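# Insert flat cable into connector and close latch

## Task

Get one end of the flat cable pushed fully into the connector, then close the connector's latch so it is shut.

## Robot and tools

Robot: two arms on a table, left_arm (base at +0.033, +0.232, +0.051 m, nearly unrotated) and right_arm (base at +0.014, -0.339, +0.014 m). Each has a five-finger hand: right_arm a right hand, left_arm its mirrored left hand. A post is fixed to the floor behind the arms. Scene frame: origin at table height midway between the nominal bases, +z up, +x out over the table, left_arm toward +y. Each arm's poses, results and offsets use that arm's own base frame; cam_high and the table use the scene frame.

Hand point: a spot 0.05 m in front of the palm and 0.15 m from the wrist mount along the fingers. Its +z runs along straight fingers (tips reach 0.06-0.07 m past it), +y leaves the palm, +x crosses the palm away from the thumb on the right hand and toward the thumb on the left hand. A wrist bracket on the little-finger side can strike objects.

Row layout (used by execute_actions and move): 28 numbers, each from -1 to 1, always both arms. Order: left dx, dy, dz, rx, ry, rz; left thumb_turn, thumb_bend, index, middle, ring, little; left force_limit, speed; then the same 14 for the right arm. The six pose numbers are an offset, not a pose, measured from that arm's Hand target at the start of the action or move, along its base axes; 1.0 equals 0.6 m or 180 degrees; rx, ry, rz form a single rotation vector turning about the Hand target's position. All zeros asks nothing new of an arm. Finger numbers are absolute targets: -1 open/straight, +1 closed; thumb_turn -1 beside the palm, +1 facing the fingers. force_limit maps -1..+1 to about 0..10 N at the fingertip (0..15 N for the two thumb motors); speed rises linearly to full at +0.48 (full travel 0.49 s). To leave a hand unchanged, resend the eight numbers last actually sent to it; if none yet, its hand_measured plus hand_force_limit and hand_speed.

execute_actions(actions, cameras): actions is a list of actions; each action is up to 15 rows, one per 1/30 s step, the last row held through step 15. Every row in an action counts from the same start pose, but each new action starts from the current Hand target, so a repeated offset moves further. cameras: names, ["all"] or []; an empty actions list returns all images by default.

move(target, speed, blend, blocking, cameras): target is one 28-number row or up to 15 rows; every row's offsets count from the same starting Hand targets, not from the previous row. speed is path top speed in m/s, 0.002 to 4.3, default 0.25 (turns at twice this in rad/s), one value or one per target. blend in metres rounds corners (0 = stop at each). The whole path is capped at 10 s. Paths do not avoid obstacles or the other arm; faster means harder contact and more lag. blocking=false returns after about 0.5 s while motion continues. Result adds a move: line, e.g. done, off_target, moving, held, fault; limits=paced means the sent pose was clipped, limits=held that steps were withheld.

wait(seconds 0-3600) lets time pass without new commands; stop brakes a running move; zoom_image(camera, region [x0,y0,x1,y1], at most 504 px each way) enlarges the latest image of cam_high, cam_left_wrist or cam_right_wrist (all 672x504); show_instructions shows the reference images; finished_scene ends the scene permanently, and the goal must then hold with no robot help.

Results: end_effector_position (m) and end_effector_quat_wxyz per arm in its base frame; Hand target = last commanded pose after clipping (next offsets start there). The hand often rests 1-3 cm, sometimes 5 cm, short, mostly low; that is not contact. A new execute_actions call, even all zeros, re-requests the target; otherwise send the remaining gap as an offset. Orientation is clipped to within 40 degrees of the current one per step. hand_measured, hand_stopped_by (moving, target, force, stalled, fault) and hand_load_n list six values in motor order; load positive means the finger is pushed open, and a lost grip shows as load near 0. Joint torques have offsets and noise; joints 3 and 4 wrap at ±28 N m. Motors heat when loaded or stretched; MOTOR HOT appears at 85 °C and at 100 °C the arm goes limp for 30-60 s.

Gripping: thumb turned in can wrap objects 0.035-0.065 m thick; thumb tip against index pad can pinch light thin items such as a cable. Close gently with speed -0.94 or lower. A motor only starts when its target changes by 0.002 or more; to squeeze harder, raise force_limit and send a target further closed than hand_measured.

Avoid: letting anything fall or be left off the table, dropping parts even slightly, releasing moving parts, fast impacts, heavy pushes against fixed items, touching arms or hands together (can fail the scene), excessive finger force, and any arm stop. To end a push, command the target back beyond the hand point.

Each tool is called by a JSON object that holds its "method" and its "body".

Reference images:

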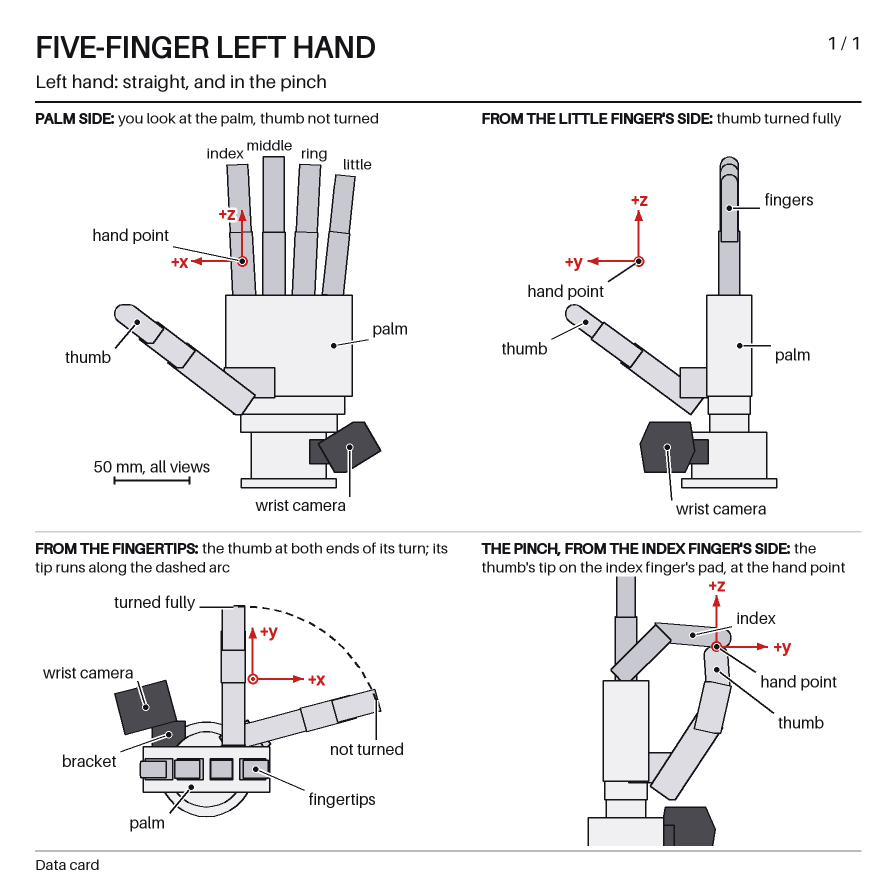

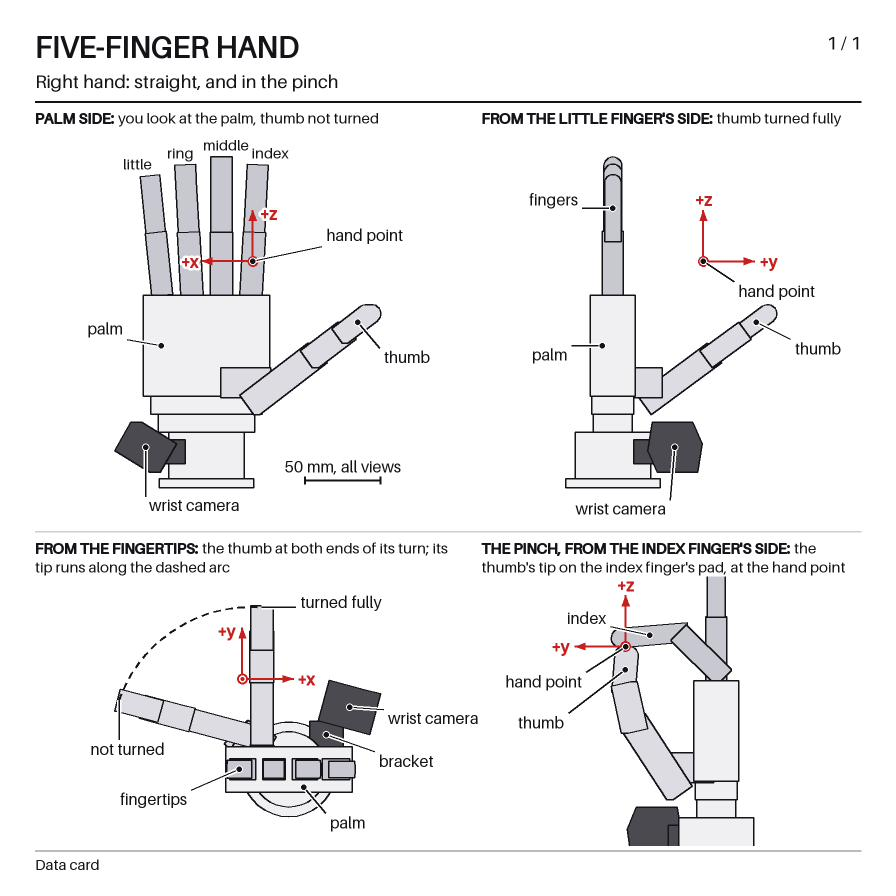

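## Session

{"method": "execute_actions", "body": {"actions": []}}

Scene clock: 0.00 s.
left_arm: end_effector_position=(+0.4784, +0.0001, +0.3521) hand_measured=(-1.000, -1.000, -1.000, -1.000, -1.000, -1.000) hand_load_n=(+0.0, +0.0, +0.0, +0.0, +0.0, +0.0) hand_stopped_by=(target, target, target, target, target, target) hand_force_limit=0.00 hand_speed=-0.80 end_effector_quat_wxyz=(+0.315, -0.086, +0.687, -0.649) | right_arm: end_effector_position=(+0.3287, +0.3635, +0.3394) hand_measured=(-1.000, -1.000, -1.000, -1.000, -1.000, -1.000) hand_load_n=(+0.0, +0.0, +0.0, +0.0, +0.0, +0.5) hand_stopped_by=(target, target, target, target, target, target) hand_force_limit=0.00 hand_speed=-0.80 end_effector_quat_wxyz=(-0.058, +0.914, +0.371, +0.152)
Joint positions: left_arm=[0.423 1.289 0.967 0.581 1.413 0.071] | right_arm=[0.974 1.522 1.762 -1.492 0.073 -1.379]
Joint velocities: within noise
Joint torques (N m): no reading
Motor temperatures (°C): left_arm=[33 30 24 24 28 25] | right_arm=[29 28 25 27 28 24]
Heat: left arm: hottest waist 33 °C; right arm: hottest waist 29 °C.
Hand target: left_arm +0.4818, +0.0016, +0.3600; +0.321, -0.079, +0.687, -0.647 | right_arm +0.3309, +0.3667, +0.3516; -0.066, +0.912, +0.369, +0.165

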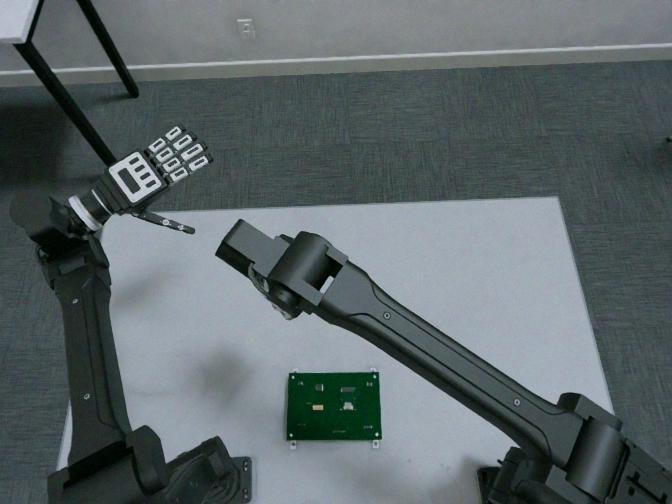

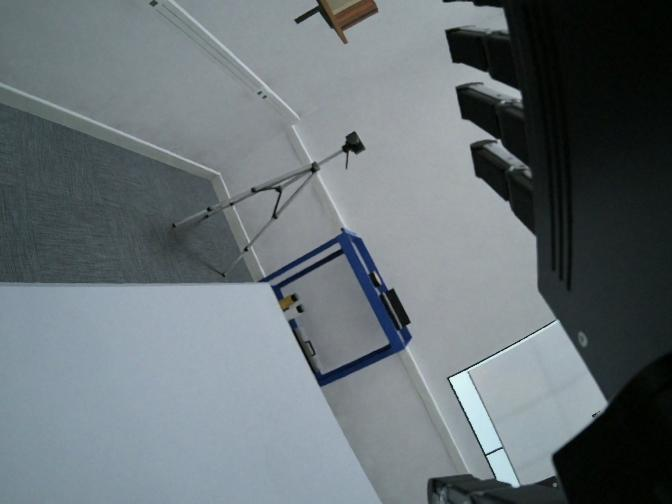

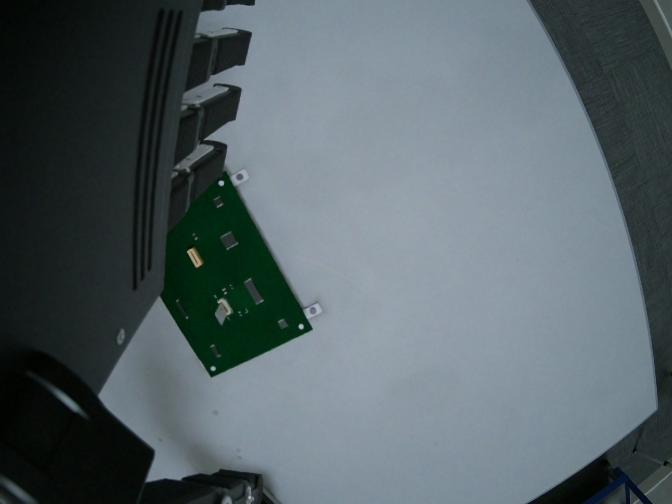

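{"method": "zoom_image", "body": {"camera": "cam_high", "region": [280, 360, 390, 455]}}

{"method": "zoom_image", "body": {"camera": "cam_right_wrist", "region": [170, 230, 290, 350]}}

{"method": "zoom_image", "body": {"camera": "cam_high", "region": [325, 390, 365, 420]}}

Scaled by 4.582.

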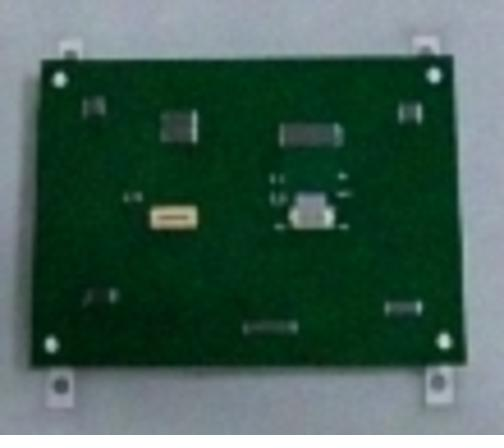

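Scaled by 4.200 from the camera's image (finer frame: 960x720).

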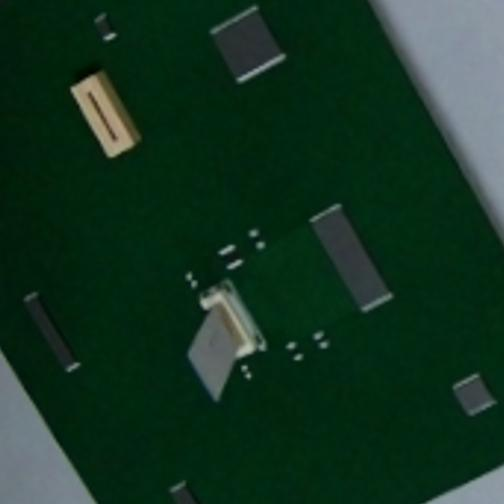

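Scaled by 12.600.

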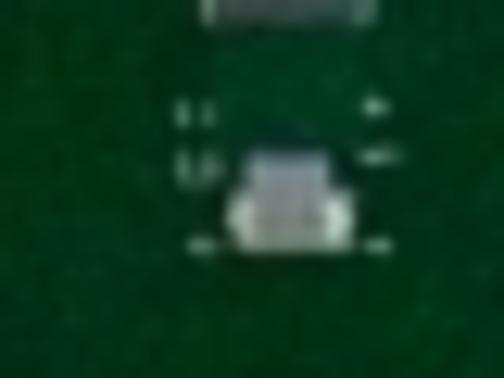

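{"method": "move", "body": {"target": [0,0,0,0,0,0,-1,-1,-1,-1,-1,-1,0,-0.8,-0.262,-0.045,-0.317,0,0,0,-1,-1,1,1,1,1,0,0], "speed": 0.2, "cameras": ["all"]}}

Scene clock: 45.23 s.
left_arm: end_effector_position=(+0.4784, +0.0001, +0.3521) hand_measured=(-1.000, -1.000, -1.000, -1.000, -1.000, -1.000) hand_load_n=(+0.0, +0.5, +0.0, +0.0, -0.5, +0.0) hand_stopped_by=(target, target, target, target, target, target) hand_force_limit=0.00 hand_speed=-0.80 end_effector_quat_wxyz=(+0.315, -0.086, +0.687, -0.649) | right_arm: end_effector_position=(+0.1738, +0.3363, +0.1544) hand_measured=(-1.000, -1.000, +1.000, +1.000, +1.000, +1.000) hand_load_n=(+0.0, +0.0, +0.0, +0.0, +0.0, +0.0) hand_stopped_by=(target, target, target, target, target, target) hand_force_limit=0.00 hand_speed=0.00 end_effector_quat_wxyz=(-0.053, +0.912, +0.378, +0.154)
Joint positions: left_arm=[0.423 1.289 0.967 0.581 1.413 0.071] | right_arm=[1.286 1.293 1.041 -1.04 0.172 -1.094]
Joint torques (N m): left_arm=[1.38 -7.06 9.69 0.62 -0.27 -0.01] | right_arm=[0.09 -11.52 8.47 0.92 0.24 0.18]
Motor temperatures (°C): left_arm=[32 31 32 24 28 25] | right_arm=[29 30 30 27 28 24]
Heat: left arm: hottest waist 32 °C; right arm: hottest shoulder 30 °C.
Hand target: left_arm +0.4818, +0.0016, +0.3600; +0.321, -0.079, +0.687, -0.647 | right_arm +0.1737, +0.3395, +0.1614; -0.066, +0.912, +0.369, +0.165
Off the commanded pose: left_arm 0.009 m, 1 deg | right_arm 0.008 m, 2 deg.
move: done
cam_right_wrist: T_world_to_cam=[[0.86826, -0.49223, 0.06192, 0.01073], [-0.49473, -0.84978, 0.18197, 0.34827], [-0.03696, -0.18863, -0.98135, 0.33857]] pos_world=[0.1755, 0.3651, 0.26821]

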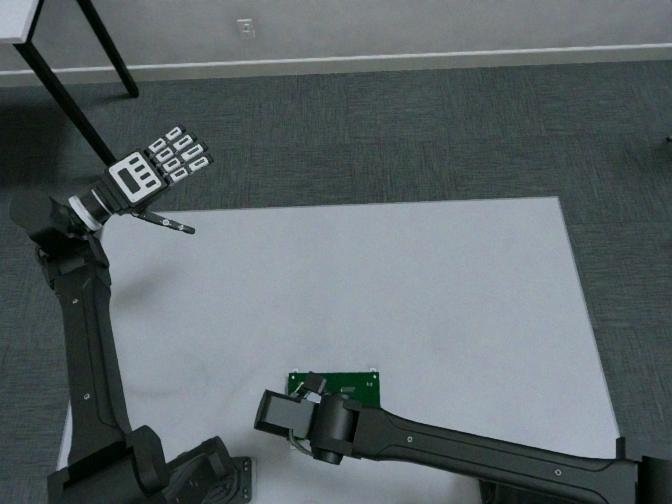

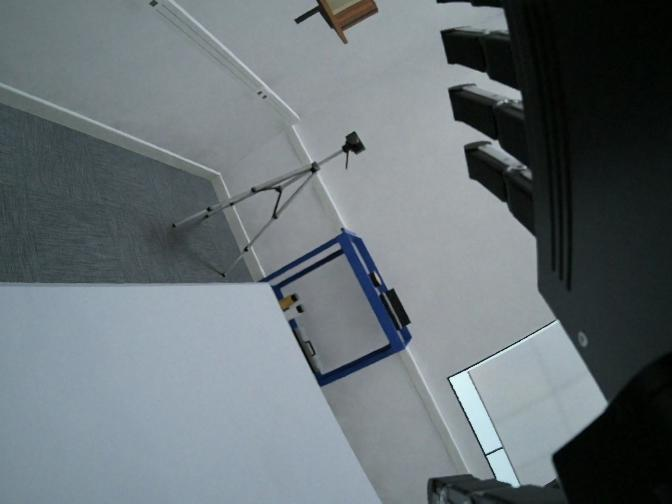

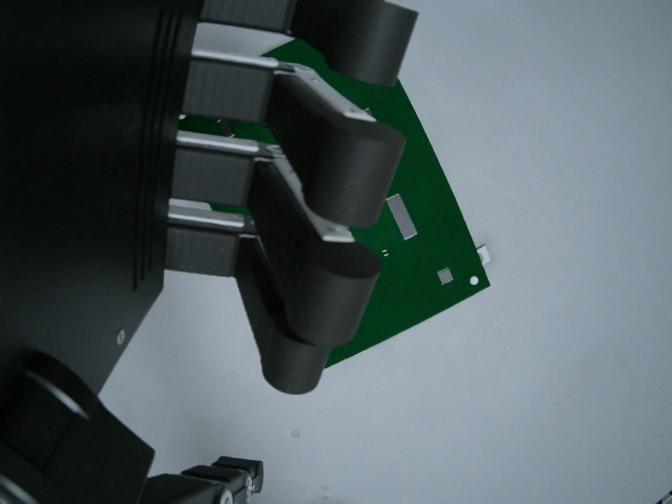

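{"method": "move", "body": {"target": [0,0,0,0,0,0,-1,-1,-1,-1,-1,-1,0,-0.8,-0.004,-0.022,-0.11,0,0,0,-1,-1,-1,-1,-1,-1,0,0], "speed": 0.1, "cameras": ["cam_right_wrist"]}}

Scene clock: 59.00 s.
left_arm: end_effector_position=(+0.4784, +0.0001, +0.3521) hand_measured=(-1.000, -1.000, -1.000, -1.000, -1.000, -1.000) hand_load_n=(-0.5, +0.0, -0.5, +0.0, +0.0, +0.0) hand_stopped_by=(target, target, target, target, target, target) hand_force_limit=0.00 hand_speed=-0.80 end_effector_quat_wxyz=(+0.315, -0.086, +0.687, -0.649) | right_arm: end_effector_position=(+0.1702, +0.3243, +0.0983) hand_measured=(-1.000, -1.000, -1.000, -1.000, -1.000, -1.000) hand_load_n=(+0.0, +0.0, +0.0, +0.0, +0.0, +0.0) hand_stopped_by=(target, target, target, target, target, target) hand_force_limit=0.00 hand_speed=0.00 end_effector_quat_wxyz=(-0.064, +0.910, +0.375, +0.163)
Joint positions: left_arm=[0.423 1.289 0.967 0.581 1.413 0.071] | right_arm=[1.286 1.291 0.883 -0.854 0.172 -1.093]
Joint torques (N m): left_arm=[1.32 -7.53 9.55 0.65 -0.27 -0.01] | right_arm=[-0.15 -8.7 7.87 1.1 0.26 0.23]
Heat: left arm: hottest elbow 33 °C; right arm: hottest elbow 31 °C.
Hand target: left_arm +0.4818, +0.0016, +0.3600; +0.321, -0.079, +0.687, -0.647 | right_arm +0.1714, +0.3263, +0.0954; -0.066, +0.912, +0.369, +0.165
Off the commanded pose: left_arm 0.009 m, 1 deg | right_arm 0.004 m, 1 deg.
move: done
cam_right_wrist: T_world_to_cam=[[0.8676, -0.49419, 0.0552, 0.01272], [-0.49642, -0.85429, 0.15417, 0.351], [-0.02903, -0.16116, -0.9865, 0.27139]] pos_world=[0.17109, 0.34987, 0.21291]

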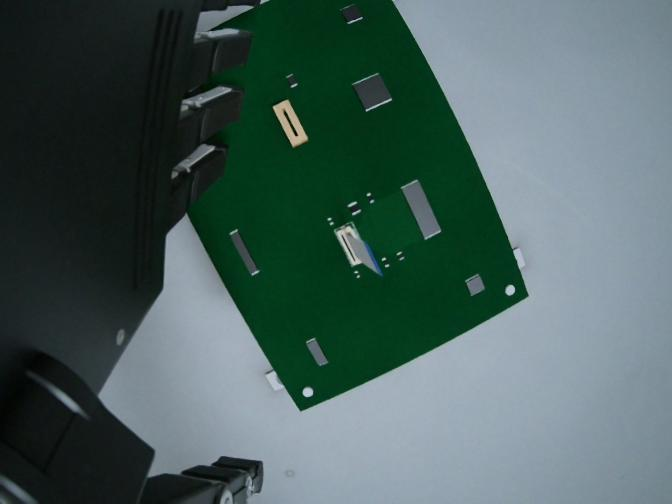

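{"method": "zoom_image", "body": {"camera": "cam_right_wrist", "region": [310, 180, 430, 300]}}

Scaled by 4.200 from the camera's image (finer frame: 960x720).

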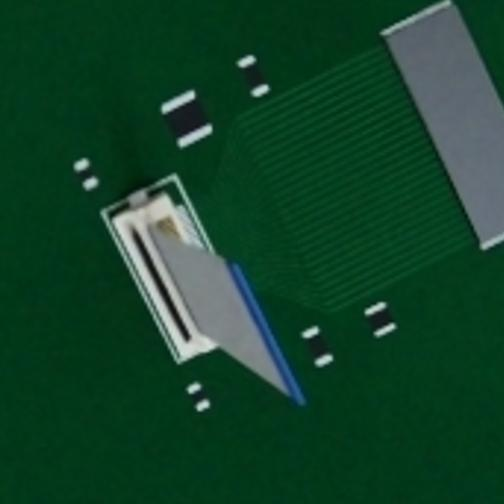

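{"method": "move", "body": {"target": [0,0,0,0,0,0,-1,-1,-1,-1,-1,-1,0,-0.8,-0.094,0.003,-0.012,0,-0.2056,0,-1,-1,-1,-1,-1,-1,0,0], "speed": 0.15, "cameras": ["cam_high","cam_right_wrist"]}}

Scene clock: 106.37 s.
left_arm: end_effector_position=(+0.4784, +0.0001, +0.3521) hand_measured=(-1.000, -1.000, -1.000, -1.000, -1.000, -1.000) hand_load_n=(+0.0, +0.0, +0.0, +0.0, +0.0, +0.0) hand_stopped_by=(target, target, target, target, target, target) hand_force_limit=0.00 hand_speed=-0.80 end_effector_quat_wxyz=(+0.315, -0.086, +0.687, -0.649) | right_arm: end_effector_position=(+0.1171, +0.3283, +0.0926) hand_measured=(-1.000, -1.000, -1.000, -1.000, -1.000, -1.000) hand_load_n=(+0.0, +0.0, +0.0, +0.0, +0.0, -0.5) hand_stopped_by=(target, target, target, target, target, target) hand_force_limit=0.00 hand_speed=0.00 end_effector_quat_wxyz=(+0.057, +0.812, +0.374, +0.444)
Joint positions: left_arm=[0.423 1.289 0.967 0.581 1.413 0.071] | right_arm=[1.73 1.431 0.758 -0.706 0.915 -0.799]
Joint torques (N m): left_arm=[1.49 -7.53 9.52 0.64 -0.27 0] | right_arm=[0.38 -9.93 6.49 0.62 0.74 0.22]
Motor temperatures (°C): left_arm=[32 31 37 24 28 25] | right_arm=[29 30 30 27 28 24]
Heat: left arm: hottest elbow 37 °C; right arm: hottest shoulder 30 °C.
Hand target: left_arm +0.4818, +0.0016, +0.3600; +0.321, -0.079, +0.687, -0.647 | right_arm +0.1149, +0.3283, +0.0883; +0.054, +0.813, +0.371, +0.446
Off the commanded pose: left_arm 0.009 m, 1 deg | right_arm 0.005 m, 0 deg.
move: done
cam_right_wrist: T_world_to_cam=[[0.65801, -0.4989, 0.56402, 0.04006], [-0.49109, -0.85214, -0.18083, 0.35857], [0.57084, -0.158, -0.80572, 0.17688]] pos_world=[0.04877, 0.35348, 0.18476]

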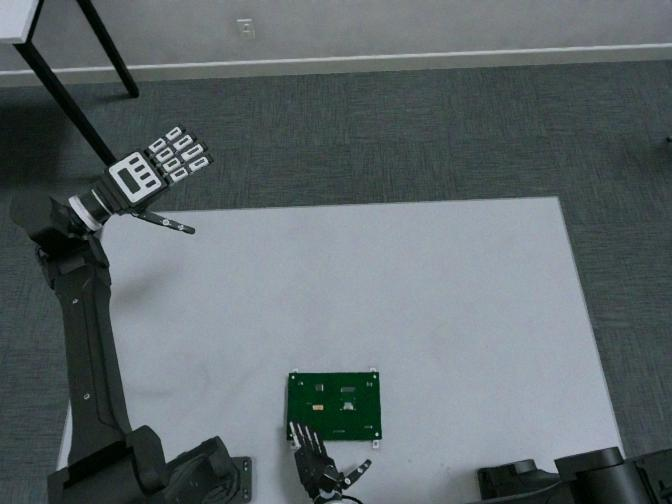

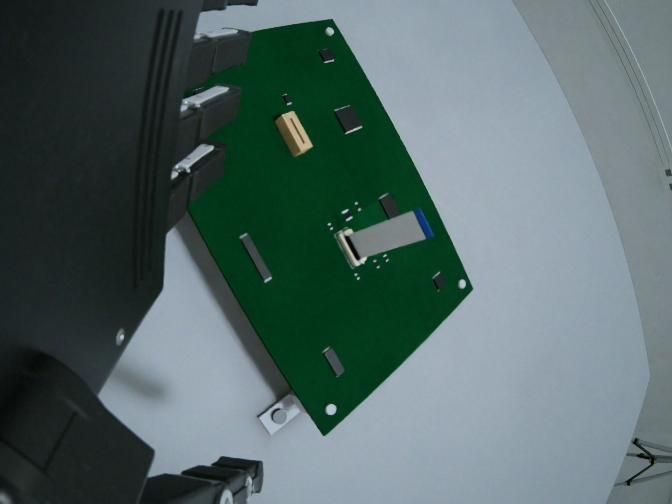

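{"method": "zoom_image", "body": {"camera": "cam_right_wrist", "region": [320, 190, 450, 290]}}

{"method": "zoom_image", "body": {"camera": "cam_right_wrist", "region": [325, 215, 395, 275]}}

{"method": "zoom_image", "body": {"camera": "cam_high", "region": [325, 390, 370, 420]}}

Scaled by 3.877 from the camera's image (finer frame: 960x720).

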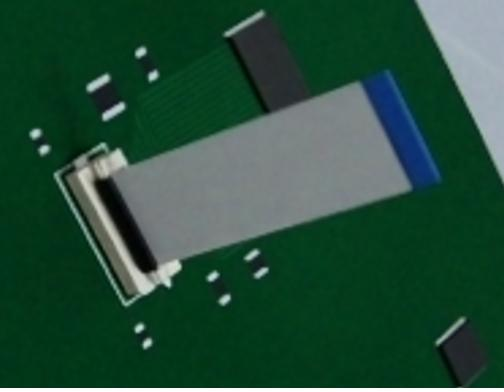

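Scaled by 7.200 from the camera's image (finer frame: 960x720).

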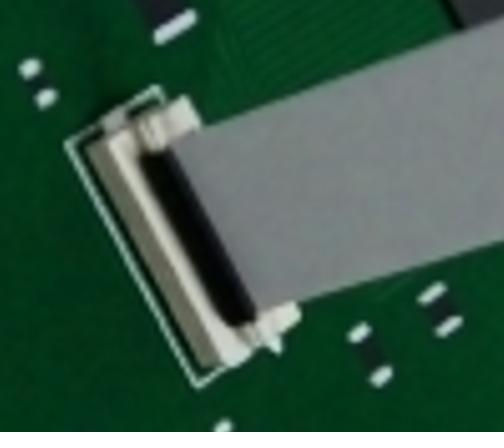

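Scaled by 11.200.

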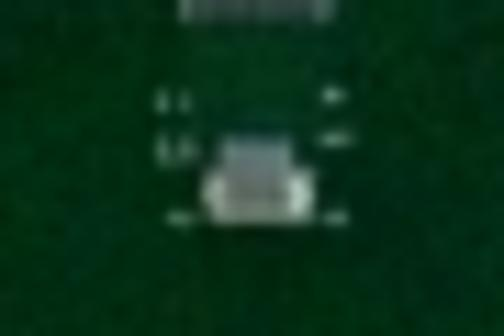

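{"method": "move", "body": {"target": [[0,0,0,0,0,0,-1,-1,-1,-1,-1,-1,0,-0.8,0.092,0.0,0.05,0,0.18,0,-1,-1,-1,-1,-1,-1,0,0],[0,0,0,0,0,0,-1,-1,-1,-1,-1,-1,0,-0.8,0.163,-0.005,-0.03,0,0.372,0,-1,-1,-1,-1,-1,-1,0,0]], "speed": 0.15, "blend": 0.03, "cameras": ["cam_high","cam_right_wrist"]}}

Scene clock: 145.13 s.
left_arm: end_effector_position=(+0.4784, +0.0001, +0.3521) hand_measured=(-1.000, -1.000, -1.000, -1.000, -1.000, -1.000) hand_load_n=(-0.5, +0.0, +0.0, +0.0, +0.0, +0.0) hand_stopped_by=(target, target, target, target, target, target) hand_force_limit=0.00 hand_speed=-0.80 end_effector_quat_wxyz=(+0.315, -0.086, +0.687, -0.649) | right_arm: end_effector_position=(+0.1976, +0.3124, +0.0607) hand_measured=(-1.000, -1.000, -1.000, -1.000, -1.000, -1.000) hand_load_n=(+0.0, +0.0, +0.0, +0.0, +0.0, +0.0) hand_stopped_by=(target, target, target, target, target, target) hand_force_limit=0.00 hand_speed=0.00 end_effector_quat_wxyz=(-0.153, +0.926, +0.334, -0.089)
Joint positions: left_arm=[0.423 1.289 0.967 0.581 1.413 0.071] | right_arm=[0.953 1.514 1.032 -1.059 -0.354 -1.306]
Joint torques (N m): left_arm=[0.97 -7.06 9.69 0.7 -0.27 -0.04] | right_arm=[-0.26 -11.11 10.86 -0.49 -0.12 -0.05]
Heat: left arm: hottest elbow 38 °C; right arm: hottest shoulder 30 °C.
Hand target: left_arm +0.4818, +0.0016, +0.3600; +0.321, -0.079, +0.687, -0.647 | right_arm +0.2127, +0.3251, +0.0702; -0.159, +0.924, +0.339, -0.076
Off the commanded pose: left_arm 0.009 m, 1 deg | right_arm 0.022 m, 2 deg.
move: off_target (right_arm)
cam_right_wrist: T_world_to_cam=[[0.76183, -0.51825, -0.38863, 0.04048], [-0.3632, -0.83851, 0.40619, 0.31362], [-0.53638, -0.1683, -0.82703, 0.32609]] pos_world=[0.25798, 0.33883, 0.15802]

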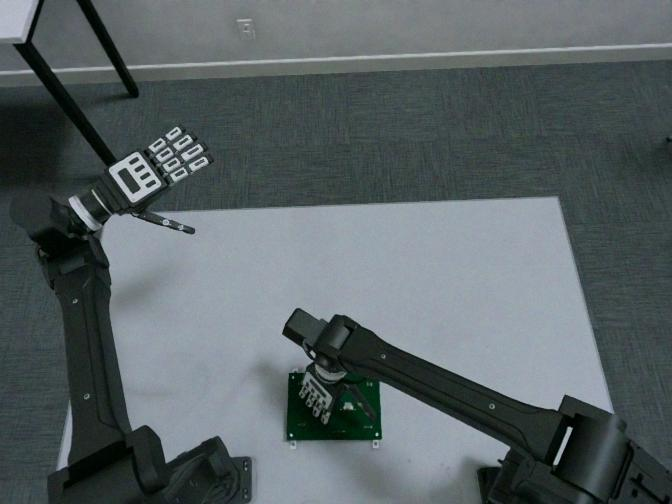

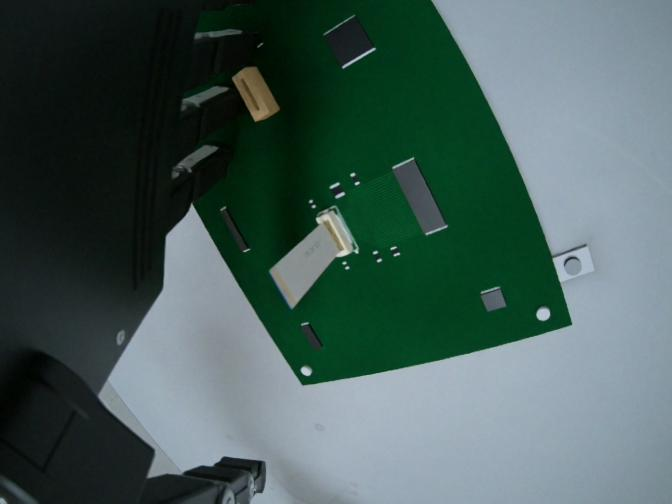

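{"method": "zoom_image", "body": {"camera": "cam_right_wrist", "region": [300, 190, 380, 270]}}

{"method": "zoom_image", "body": {"camera": "cam_right_wrist", "region": [255, 190, 375, 320]}}

Scaled by 6.300 from the camera's image (finer frame: 960x720).

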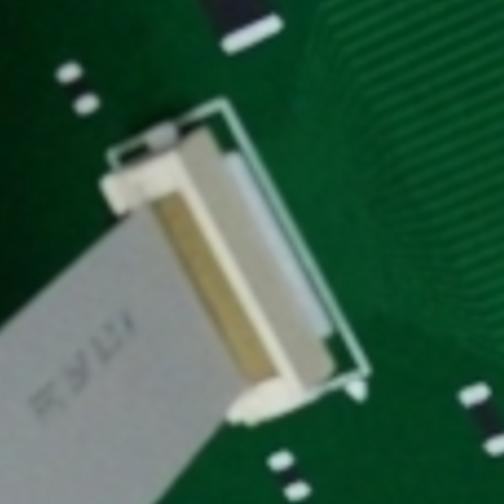

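Scaled by 3.877 from the camera's image (finer frame: 960x720).

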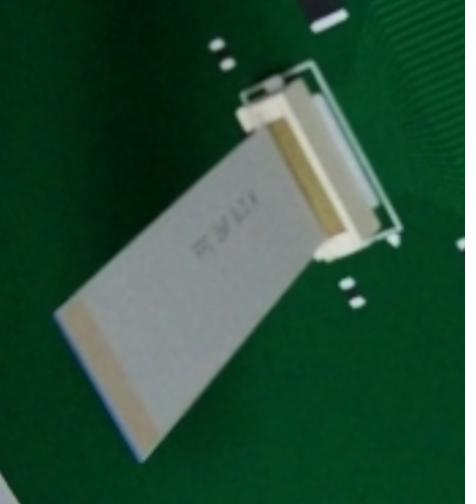

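{"method": "move", "body": {"target": [[0,0,0,0,0,0,-1,-1,-1,-1,-1,-1,0,-0.8,0,-0.05,0.133,0,0,0,-1,-1,-1,-1,-1,-1,0,0],[0,0,0,0,0,0,-1,-1,-1,-1,-1,-1,0,-0.8,-0.071,-0.142,0.1,0.2637,0.0187,-0.3647,-1,-1,-1,-1,-1,-1,0,0]], "speed": 0.2, "blend": 0.03, "cameras": ["cam_high","cam_right_wrist"]}}

Scene clock: 196.00 s.
left_arm: end_effector_position=(+0.4784, +0.0001, +0.3521) hand_measured=(-1.000, -1.000, -1.000, -1.000, -1.000, -1.000) hand_load_n=(+0.0, +0.0, +0.0, -0.5, +0.0, +0.0) hand_stopped_by=(target, target, target, target, target, target) hand_force_limit=0.00 hand_speed=-0.80 end_effector_quat_wxyz=(+0.315, -0.086, +0.687, -0.649) | right_arm: end_effector_position=(+0.1679, +0.2385, +0.1275) hand_measured=(-1.000, -1.000, -1.000, -1.000, -1.000, -1.000) hand_load_n=(+0.0, +0.0, -0.5, +0.0, +0.0, -0.5) hand_stopped_by=(target, target, target, target, target, target) hand_force_limit=0.00 hand_speed=0.00 end_effector_quat_wxyz=(-0.515, +0.824, -0.199, +0.126)
Joint positions: left_arm=[0.423 1.289 0.967 0.581 1.413 0.071] | right_arm=[0.634 0.471 0.311 -0.339 -0.409 -0.216]
Joint torques (N m): left_arm=[1.55 -7.06 9.68 0.7 -0.23 0] | right_arm=[-0.56 -0.85 8.98 1.8 -0.04 0.28]
Motor temperatures (°C): left_arm=[32 31 39 24 28 25] | right_arm=[29 29 35 26 28 24]
Heat: left arm: hottest elbow 39 °C; right arm: hottest elbow 35 °C.
Hand target: left_arm +0.4818, +0.0016, +0.3600; +0.321, -0.079, +0.687, -0.647 | right_arm +0.1702, +0.2400, +0.1302; -0.522, +0.818, -0.204, +0.130
Off the commanded pose: left_arm 0.009 m, 1 deg | right_arm 0.004 m, 1 deg.
move: done
cam_right_wrist: T_world_to_cam=[[0.0664, -0.46315, -0.88379, 0.2175], [-0.99551, -0.09063, -0.02731, 0.19675], [-0.06745, 0.88163, -0.46709, -0.02219]] pos_world=[0.17992, 0.13813, 0.18723]

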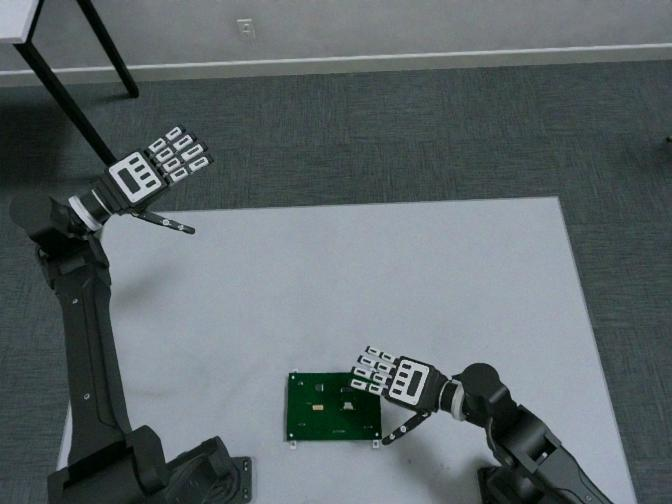

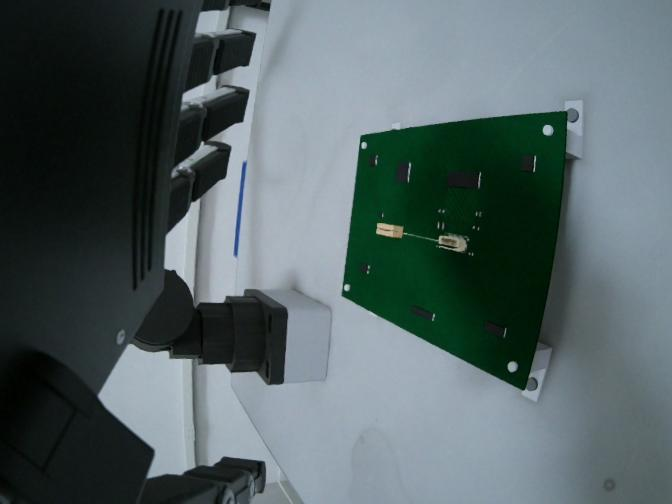

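{"method": "zoom_image", "body": {"camera": "cam_right_wrist", "region": [390, 200, 490, 280]}}

Scaled by 5.040 from the camera's image (finer frame: 960x720).

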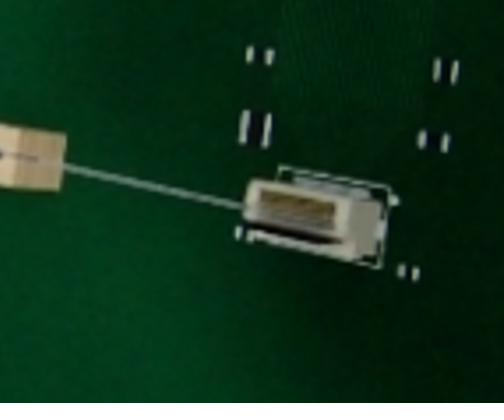

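{"method": "move", "body": {"target": [0,0,0,0,0,0,-1,-1,-1,-1,-1,-1,0,-0.8,0.01,0.072,-0.106,0,0,0,-1,-1,-1,-1,-1,-1,0,0], "speed": 0.08, "cameras": ["cam_right_wrist"]}}

Scene clock: 220.23 s.
left_arm: end_effector_position=(+0.4784, +0.0001, +0.3521) hand_measured=(-1.000, -1.000, -1.000, -1.000, -1.000, -1.000) hand_load_n=(+0.0, +0.0, +0.0, +0.0, +0.0, +0.0) hand_stopped_by=(target, target, target, target, target, target) hand_force_limit=0.00 hand_speed=-0.80 end_effector_quat_wxyz=(+0.315, -0.086, +0.687, -0.649) | right_arm: end_effector_position=(+0.1778, +0.2800, +0.0659) hand_measured=(-1.000, -1.000, -1.000, -1.000, -1.000, -1.000) hand_load_n=(+0.0, +0.0, +0.0, +0.0, +0.0, +0.0) hand_stopped_by=(target, target, target, target, target, target) hand_force_limit=0.00 hand_speed=0.00 end_effector_quat_wxyz=(-0.516, +0.822, -0.202, +0.132)
Joint positions: left_arm=[0.423 1.289 0.967 0.581 1.413 0.071] | right_arm=[0.789 0.794 0.21 0.122 -0.261 -0.138]
Joint torques (N m): left_arm=[1.26 -7.06 9.63 0.64 -0.28 -0.01] | right_arm=[0.73 -1.49 8.02 1.89 0.03 0.25]
Heat: left arm: hottest elbow 40 °C; right arm: hottest elbow 34 °C.
Hand target: left_arm +0.4818, +0.0016, +0.3600; +0.321, -0.079, +0.687, -0.647 | right_arm +0.1762, +0.2831, +0.0665; -0.522, +0.818, -0.204, +0.130
Off the commanded pose: left_arm 0.009 m, 1 deg | right_arm 0.004 m, 1 deg.
move: done
cam_right_wrist: T_world_to_cam=[[0.06882, -0.46046, -0.88501, 0.18057], [-0.9962, -0.07914, -0.03629, 0.20623], [-0.05333, 0.88415, -0.46415, -0.09022]] pos_world=[0.18821, 0.17923, 0.12542]

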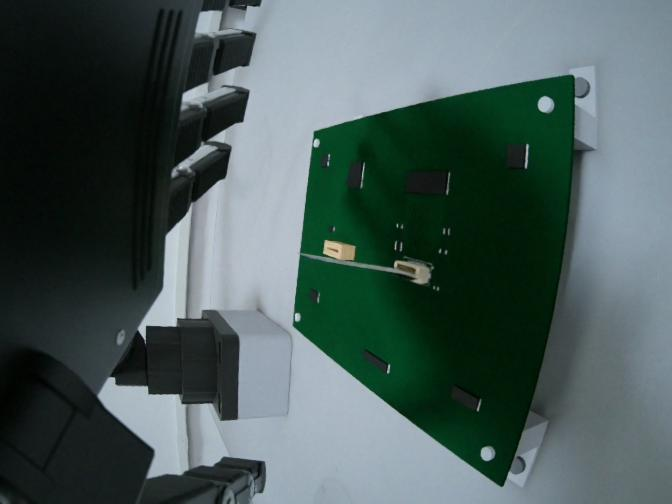

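{"method": "zoom_image", "body": {"camera": "cam_right_wrist", "region": [370, 230, 450, 300]}}

{"method": "zoom_image", "body": {"camera": "cam_right_wrist", "region": [290, 220, 450, 300]}}

Scaled by 6.300 from the camera's image (finer frame: 960x720).

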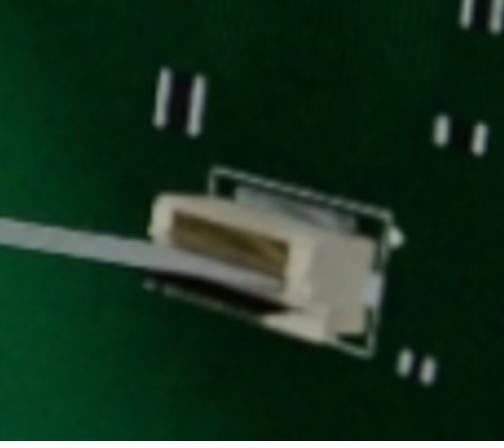

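Scaled by 3.150 from the camera's image (finer frame: 960x720).

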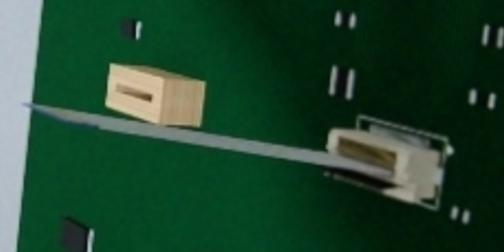

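{"method": "move", "body": {"target": [0,0,0,0,0,0,-1,-1,-1,-1,-1,-1,0,-0.8,0.0,0.046,-0.032,0.0736,-0.039,0,-1,-1,-1,-1,-1,-1,0,0], "speed": 0.06, "cameras": ["cam_right_wrist"]}}

Scene clock: 246.30 s.
left_arm: end_effector_position=(+0.4784, +0.0001, +0.3521) hand_measured=(-1.000, -1.000, -1.000, -1.000, -1.000, -1.000) hand_load_n=(-0.5, +0.0, +0.0, +0.0, +0.0, +0.0) hand_stopped_by=(target, target, target, target, target, target) hand_force_limit=0.00 hand_speed=-0.80 end_effector_quat_wxyz=(+0.315, -0.086, +0.687, -0.649) | right_arm: end_effector_position=(+0.1804, +0.3095, +0.0470) hand_measured=(-1.000, -1.000, -1.000, -1.000, -1.000, -1.000) hand_load_n=(+0.0, +0.0, +0.0, +0.0, +0.0, +0.0) hand_stopped_by=(target, target, target, target, target, target) hand_force_limit=0.00 hand_speed=0.00 end_effector_quat_wxyz=(-0.620, +0.746, -0.183, +0.161)
Joint positions: left_arm=[0.423 1.289 0.967 0.581 1.413 0.071] | right_arm=[0.847 1.268 0.062 1.021 -0.225 -0.054]
Joint torques (N m): left_arm=[0.73 -6.83 9.62 0.68 -0.28 0.01] | right_arm=[0.91 -3.84 4.36 2.09 0.07 0.24]
Heat: left arm: hottest elbow 40 °C; right arm: hottest elbow 33 °C.
Hand target: left_arm +0.4818, +0.0016, +0.3600; +0.321, -0.079, +0.687, -0.647 | right_arm +0.1763, +0.3107, +0.0475; -0.624, +0.743, -0.185, +0.156
Off the commanded pose: left_arm 0.009 m, 1 deg | right_arm 0.004 m, 1 deg.
move: done
cam_right_wrist: T_world_to_cam=[[0.18645, -0.24581, -0.95122, 0.09272], [-0.98245, -0.05203, -0.17913, 0.2063], [-0.00546, 0.96792, -0.2512, -0.16951]] pos_world=[0.18447, 0.1976, 0.08257]

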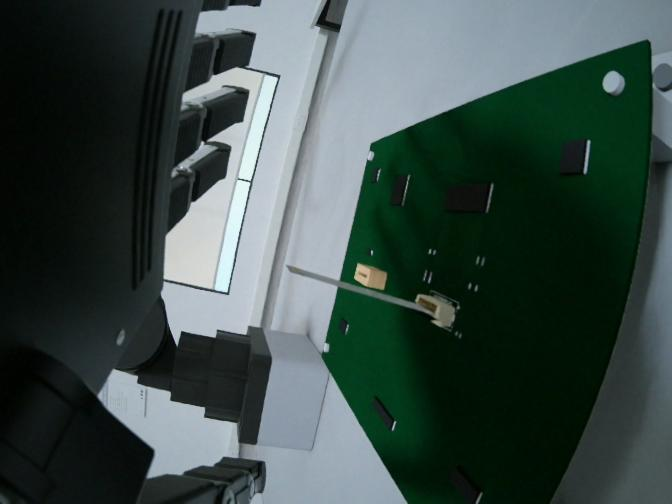

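{"method": "zoom_image", "body": {"camera": "cam_right_wrist", "region": [400, 275, 470, 340]}}

{"method": "zoom_image", "body": {"camera": "cam_right_wrist", "region": [280, 250, 470, 350]}}

Scaled by 7.200 from the camera's image (finer frame: 960x720).

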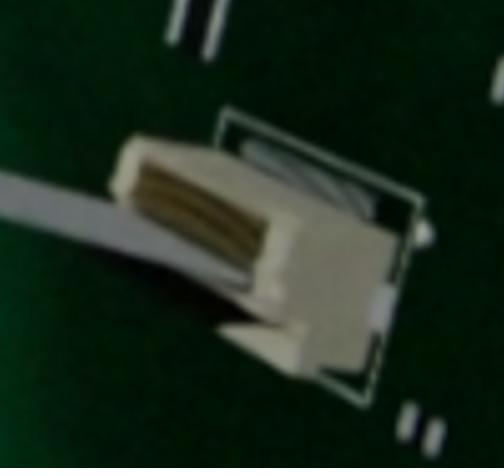

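Scaled by 2.653 from the camera's image (finer frame: 960x720).

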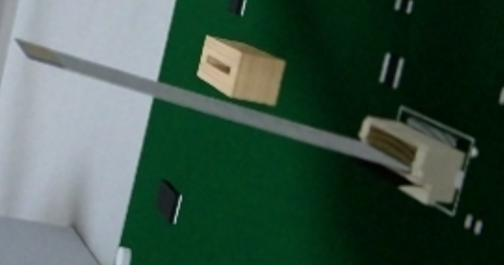

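{"method": "move", "body": {"target": [0,0,0,0,0,0,-1,-1,-1,-1,-1,-1,0,-0.8,-0.006,0.082,0.01,0,0,-0.122,-1,-1,-1,-1,-1,-1,0,0], "speed": 0.06, "cameras": ["cam_right_wrist"]}}

Scene clock: 335.20 s.
left_arm: end_effector_position=(+0.4784, +0.0001, +0.3521) hand_measured=(-1.000, -1.000, -1.000, -1.000, -1.000, -1.000) hand_load_n=(+0.0, +0.0, +0.0, +0.0, +0.0, +0.0) hand_stopped_by=(target, target, target, target, target, target) hand_force_limit=0.00 hand_speed=-0.80 end_effector_quat_wxyz=(+0.315, -0.086, +0.687, -0.649) | right_arm: end_effector_position=(+0.1724, +0.3448, +0.0474) hand_measured=(-1.000, -1.000, -1.000, -1.000, -1.000, -1.000) hand_load_n=(+0.0, +0.0, +0.0, -0.5, +0.0, +0.0) hand_stopped_by=(target, target, target, target, target, target) hand_force_limit=0.00 hand_speed=0.00 end_effector_quat_wxyz=(-0.576, +0.699, -0.320, +0.278)
Joint positions: left_arm=[0.423 1.289 0.967 0.581 1.413 0.071] | right_arm=[1.323 1.341 0.145 0.97 0.619 0.111]
Joint torques (N m): left_arm=[1.14 -6.83 9.54 0.65 -0.25 0] | right_arm=[0.32 -4.84 7.39 0.72 0.2 0.22]
Motor temperatures (°C): left_arm=[32 31 42 24 27 25] | right_arm=[28 28 29 27 27 23]
Heat: left arm: hottest elbow 42 °C; right arm: hottest elbow 29 °C.
Hand target: left_arm +0.4818, +0.0016, +0.3600; +0.321, -0.079, +0.687, -0.647 | right_arm +0.1726, +0.3600, +0.0534; -0.583, +0.694, -0.323, +0.272
Off the commanded pose: left_arm 0.009 m, 1 deg | right_arm 0.016 m, 1 deg.
move: off_target (right_arm)
cam_right_wrist: T_world_to_cam=[[0.08476, -0.30516, -0.94852, 0.14114], [-0.93045, 0.31633, -0.18492, 0.06465], [0.35647, 0.89823, -0.25712, -0.24178]] pos_world=[0.13438, 0.23979, 0.08367]

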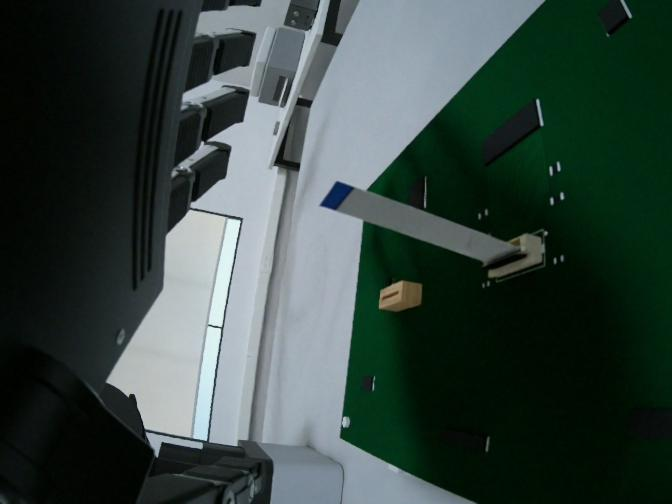

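{"method": "zoom_image", "body": {"camera": "cam_right_wrist", "region": [465, 215, 565, 295]}}

{"method": "zoom_image", "body": {"camera": "cam_right_wrist", "region": [475, 225, 555, 285]}}

Scaled by 5.040 from the camera's image (finer frame: 960x720).

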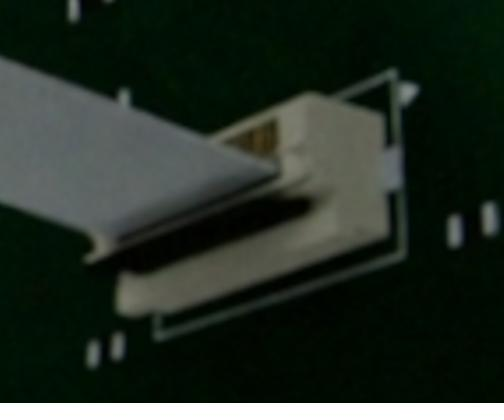

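Scaled by 6.300 from the camera's image (finer frame: 960x720).

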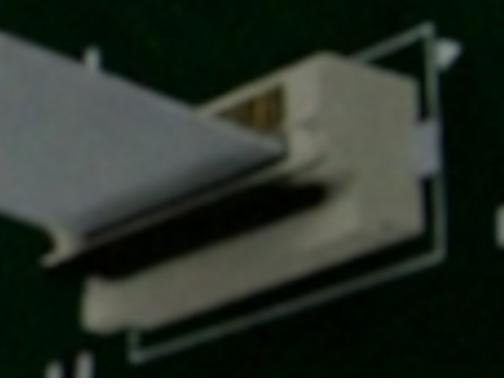

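{"method": "move", "body": {"target": [0,0,0,0,0,0,-1,-1,-1,-1,-1,-1,0,-0.8,0.036,0.03,-0.005,0,0,-0.1667,-1,-1,-1,-1,-1,-1,0,0], "speed": 0.06, "cameras": ["cam_right_wrist"]}}

Scene clock: 391.73 s.
left_arm: end_effector_position=(+0.4784, +0.0001, +0.3521) hand_measured=(-1.000, -1.000, -1.000, -1.000, -1.000, -1.000) hand_load_n=(-0.5, +0.0, +0.0, +0.0, +0.0, +0.0) hand_stopped_by=(target, target, target, target, target, target) hand_force_limit=0.00 hand_speed=-0.80 end_effector_quat_wxyz=(+0.315, -0.086, +0.687, -0.649) | right_arm: end_effector_position=(+0.1964, +0.3603, +0.0435) hand_measured=(-1.000, -1.000, -1.000, -1.000, -1.000, -1.000) hand_load_n=(+0.0, +0.0, -0.5, +0.0, -0.5, +0.0) hand_stopped_by=(target, target, target, target, target, target) hand_force_limit=0.00 hand_speed=0.00 end_effector_quat_wxyz=(-0.483, +0.593, -0.487, +0.421)
Joint positions: left_arm=[0.423 1.289 0.967 0.581 1.413 0.071] | right_arm=[1.495 1.475 0.426 0.405 1.27 0.594]
Joint torques (N m): left_arm=[1.26 -7.12 9.68 0.66 -0.28 0] | right_arm=[1.08 -7.36 8.24 0.32 0.56 0.22]
Heat: left arm: hottest elbow 43 °C; right arm: hottest elbow 31 °C.
Hand target: left_arm +0.4818, +0.0016, +0.3600; +0.321, -0.079, +0.687, -0.647 | right_arm +0.1941, +0.3779, +0.0504; -0.493, +0.587, -0.492, +0.413
Off the commanded pose: left_arm 0.009 m, 1 deg | right_arm 0.019 m, 2 deg.
move: off_target (right_arm)
cam_right_wrist: T_world_to_cam=[[-0.0742, -0.31331, -0.94675, 0.17419], [-0.64597, 0.73837, -0.19372, -0.12622], [0.75975, 0.5972, -0.25718, -0.23601]] pos_world=[0.1107, 0.28872, 0.07976]

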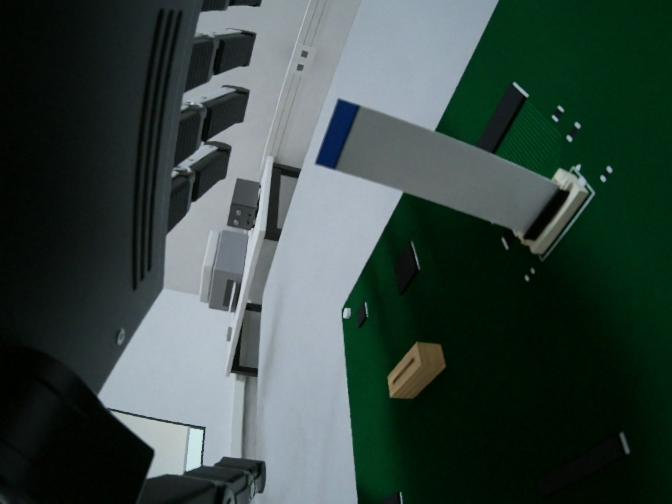

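{"method": "zoom_image", "body": {"camera": "cam_right_wrist", "region": [510, 155, 610, 265]}}

{"method": "zoom_image", "body": {"camera": "cam_right_wrist", "region": [515, 165, 595, 225]}}

Scaled by 4.582 from the camera's image (finer frame: 960x720).

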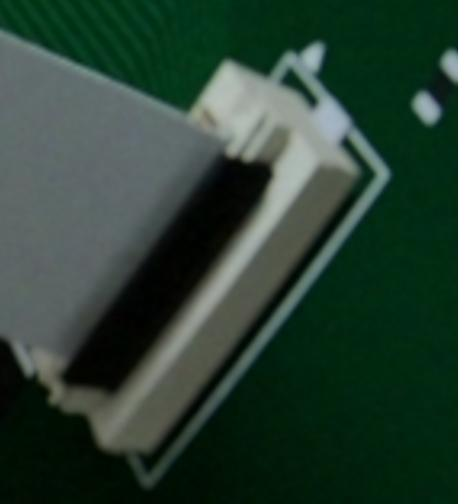

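Scaled by 6.300 from the camera's image (finer frame: 960x720).

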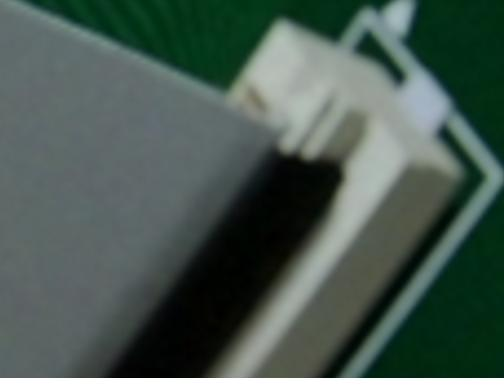

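{"method": "move", "body": {"target": [0,0,0,0,0,0,-1,-1,-1,-1,-1,-1,0,-0.8,-0.017,-0.005,0.0,-0.032,0.1806,0,-1,-1,-1,-1,-1,-1,0,0], "speed": 0.06, "cameras": ["cam_right_wrist"]}}

Scene clock: 451.33 s.
left_arm: end_effector_position=(+0.4784, +0.0001, +0.3521) hand_measured=(-1.000, -1.000, -1.000, -1.000, -1.000, -1.000) hand_load_n=(+0.0, +0.0, +0.0, +0.0, +0.0, +0.0) hand_stopped_by=(target, target, target, target, target, target) hand_force_limit=0.00 hand_speed=-0.80 end_effector_quat_wxyz=(+0.315, -0.086, +0.687, -0.649) | right_arm: end_effector_position=(+0.1749, +0.3539, +0.0264) hand_measured=(-1.000, -1.000, -1.000, -1.000, -1.000, -1.000) hand_load_n=(+0.0, +0.0, +0.0, +0.0, -0.5, +0.0) hand_stopped_by=(target, target, target, target, target, target) hand_force_limit=0.00 hand_speed=0.00 end_effector_quat_wxyz=(-0.283, +0.719, -0.575, +0.269)
Joint positions: left_arm=[0.423 1.289 0.967 0.581 1.413 0.071] | right_arm=[1.314 1.34 0.662 -0.516 0.726 0.948]
Joint torques (N m): left_arm=[0.56 -7.18 9.66 0.85 -0.23 -0.01] | right_arm=[-0.62 -10.17 10.52 0.08 0.35 0.25]
Heat: left arm: hottest elbow 43 °C; right arm: hottest elbow 33 °C.
Hand target: left_arm +0.4818, +0.0016, +0.3600; +0.321, -0.079, +0.687, -0.647 | right_arm +0.1839, +0.3749, +0.0503; -0.306, +0.703, -0.589, +0.256
Off the commanded pose: left_arm 0.009 m, 1 deg | right_arm 0.033 m, 4 deg.
move: off_target (right_arm)
cam_right_wrist: T_world_to_cam=[[-0.56492, -0.42994, -0.70429, 0.27517], [-0.67349, 0.73338, 0.09252, -0.13971], [0.47673, 0.5266, -0.70386, -0.1339]] pos_world=[0.12518, 0.29128, 0.11248]

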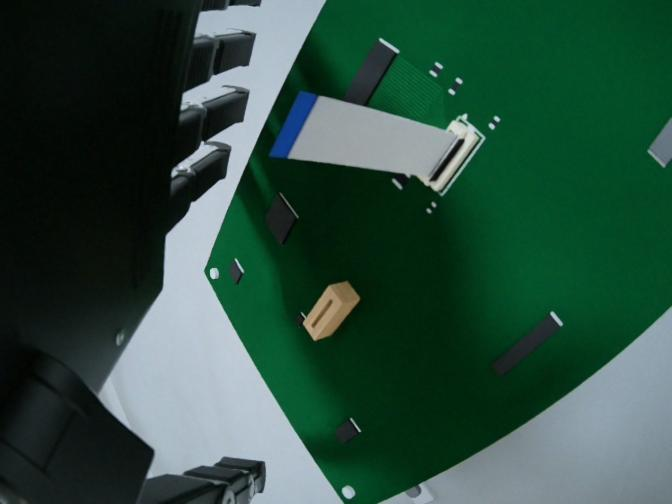

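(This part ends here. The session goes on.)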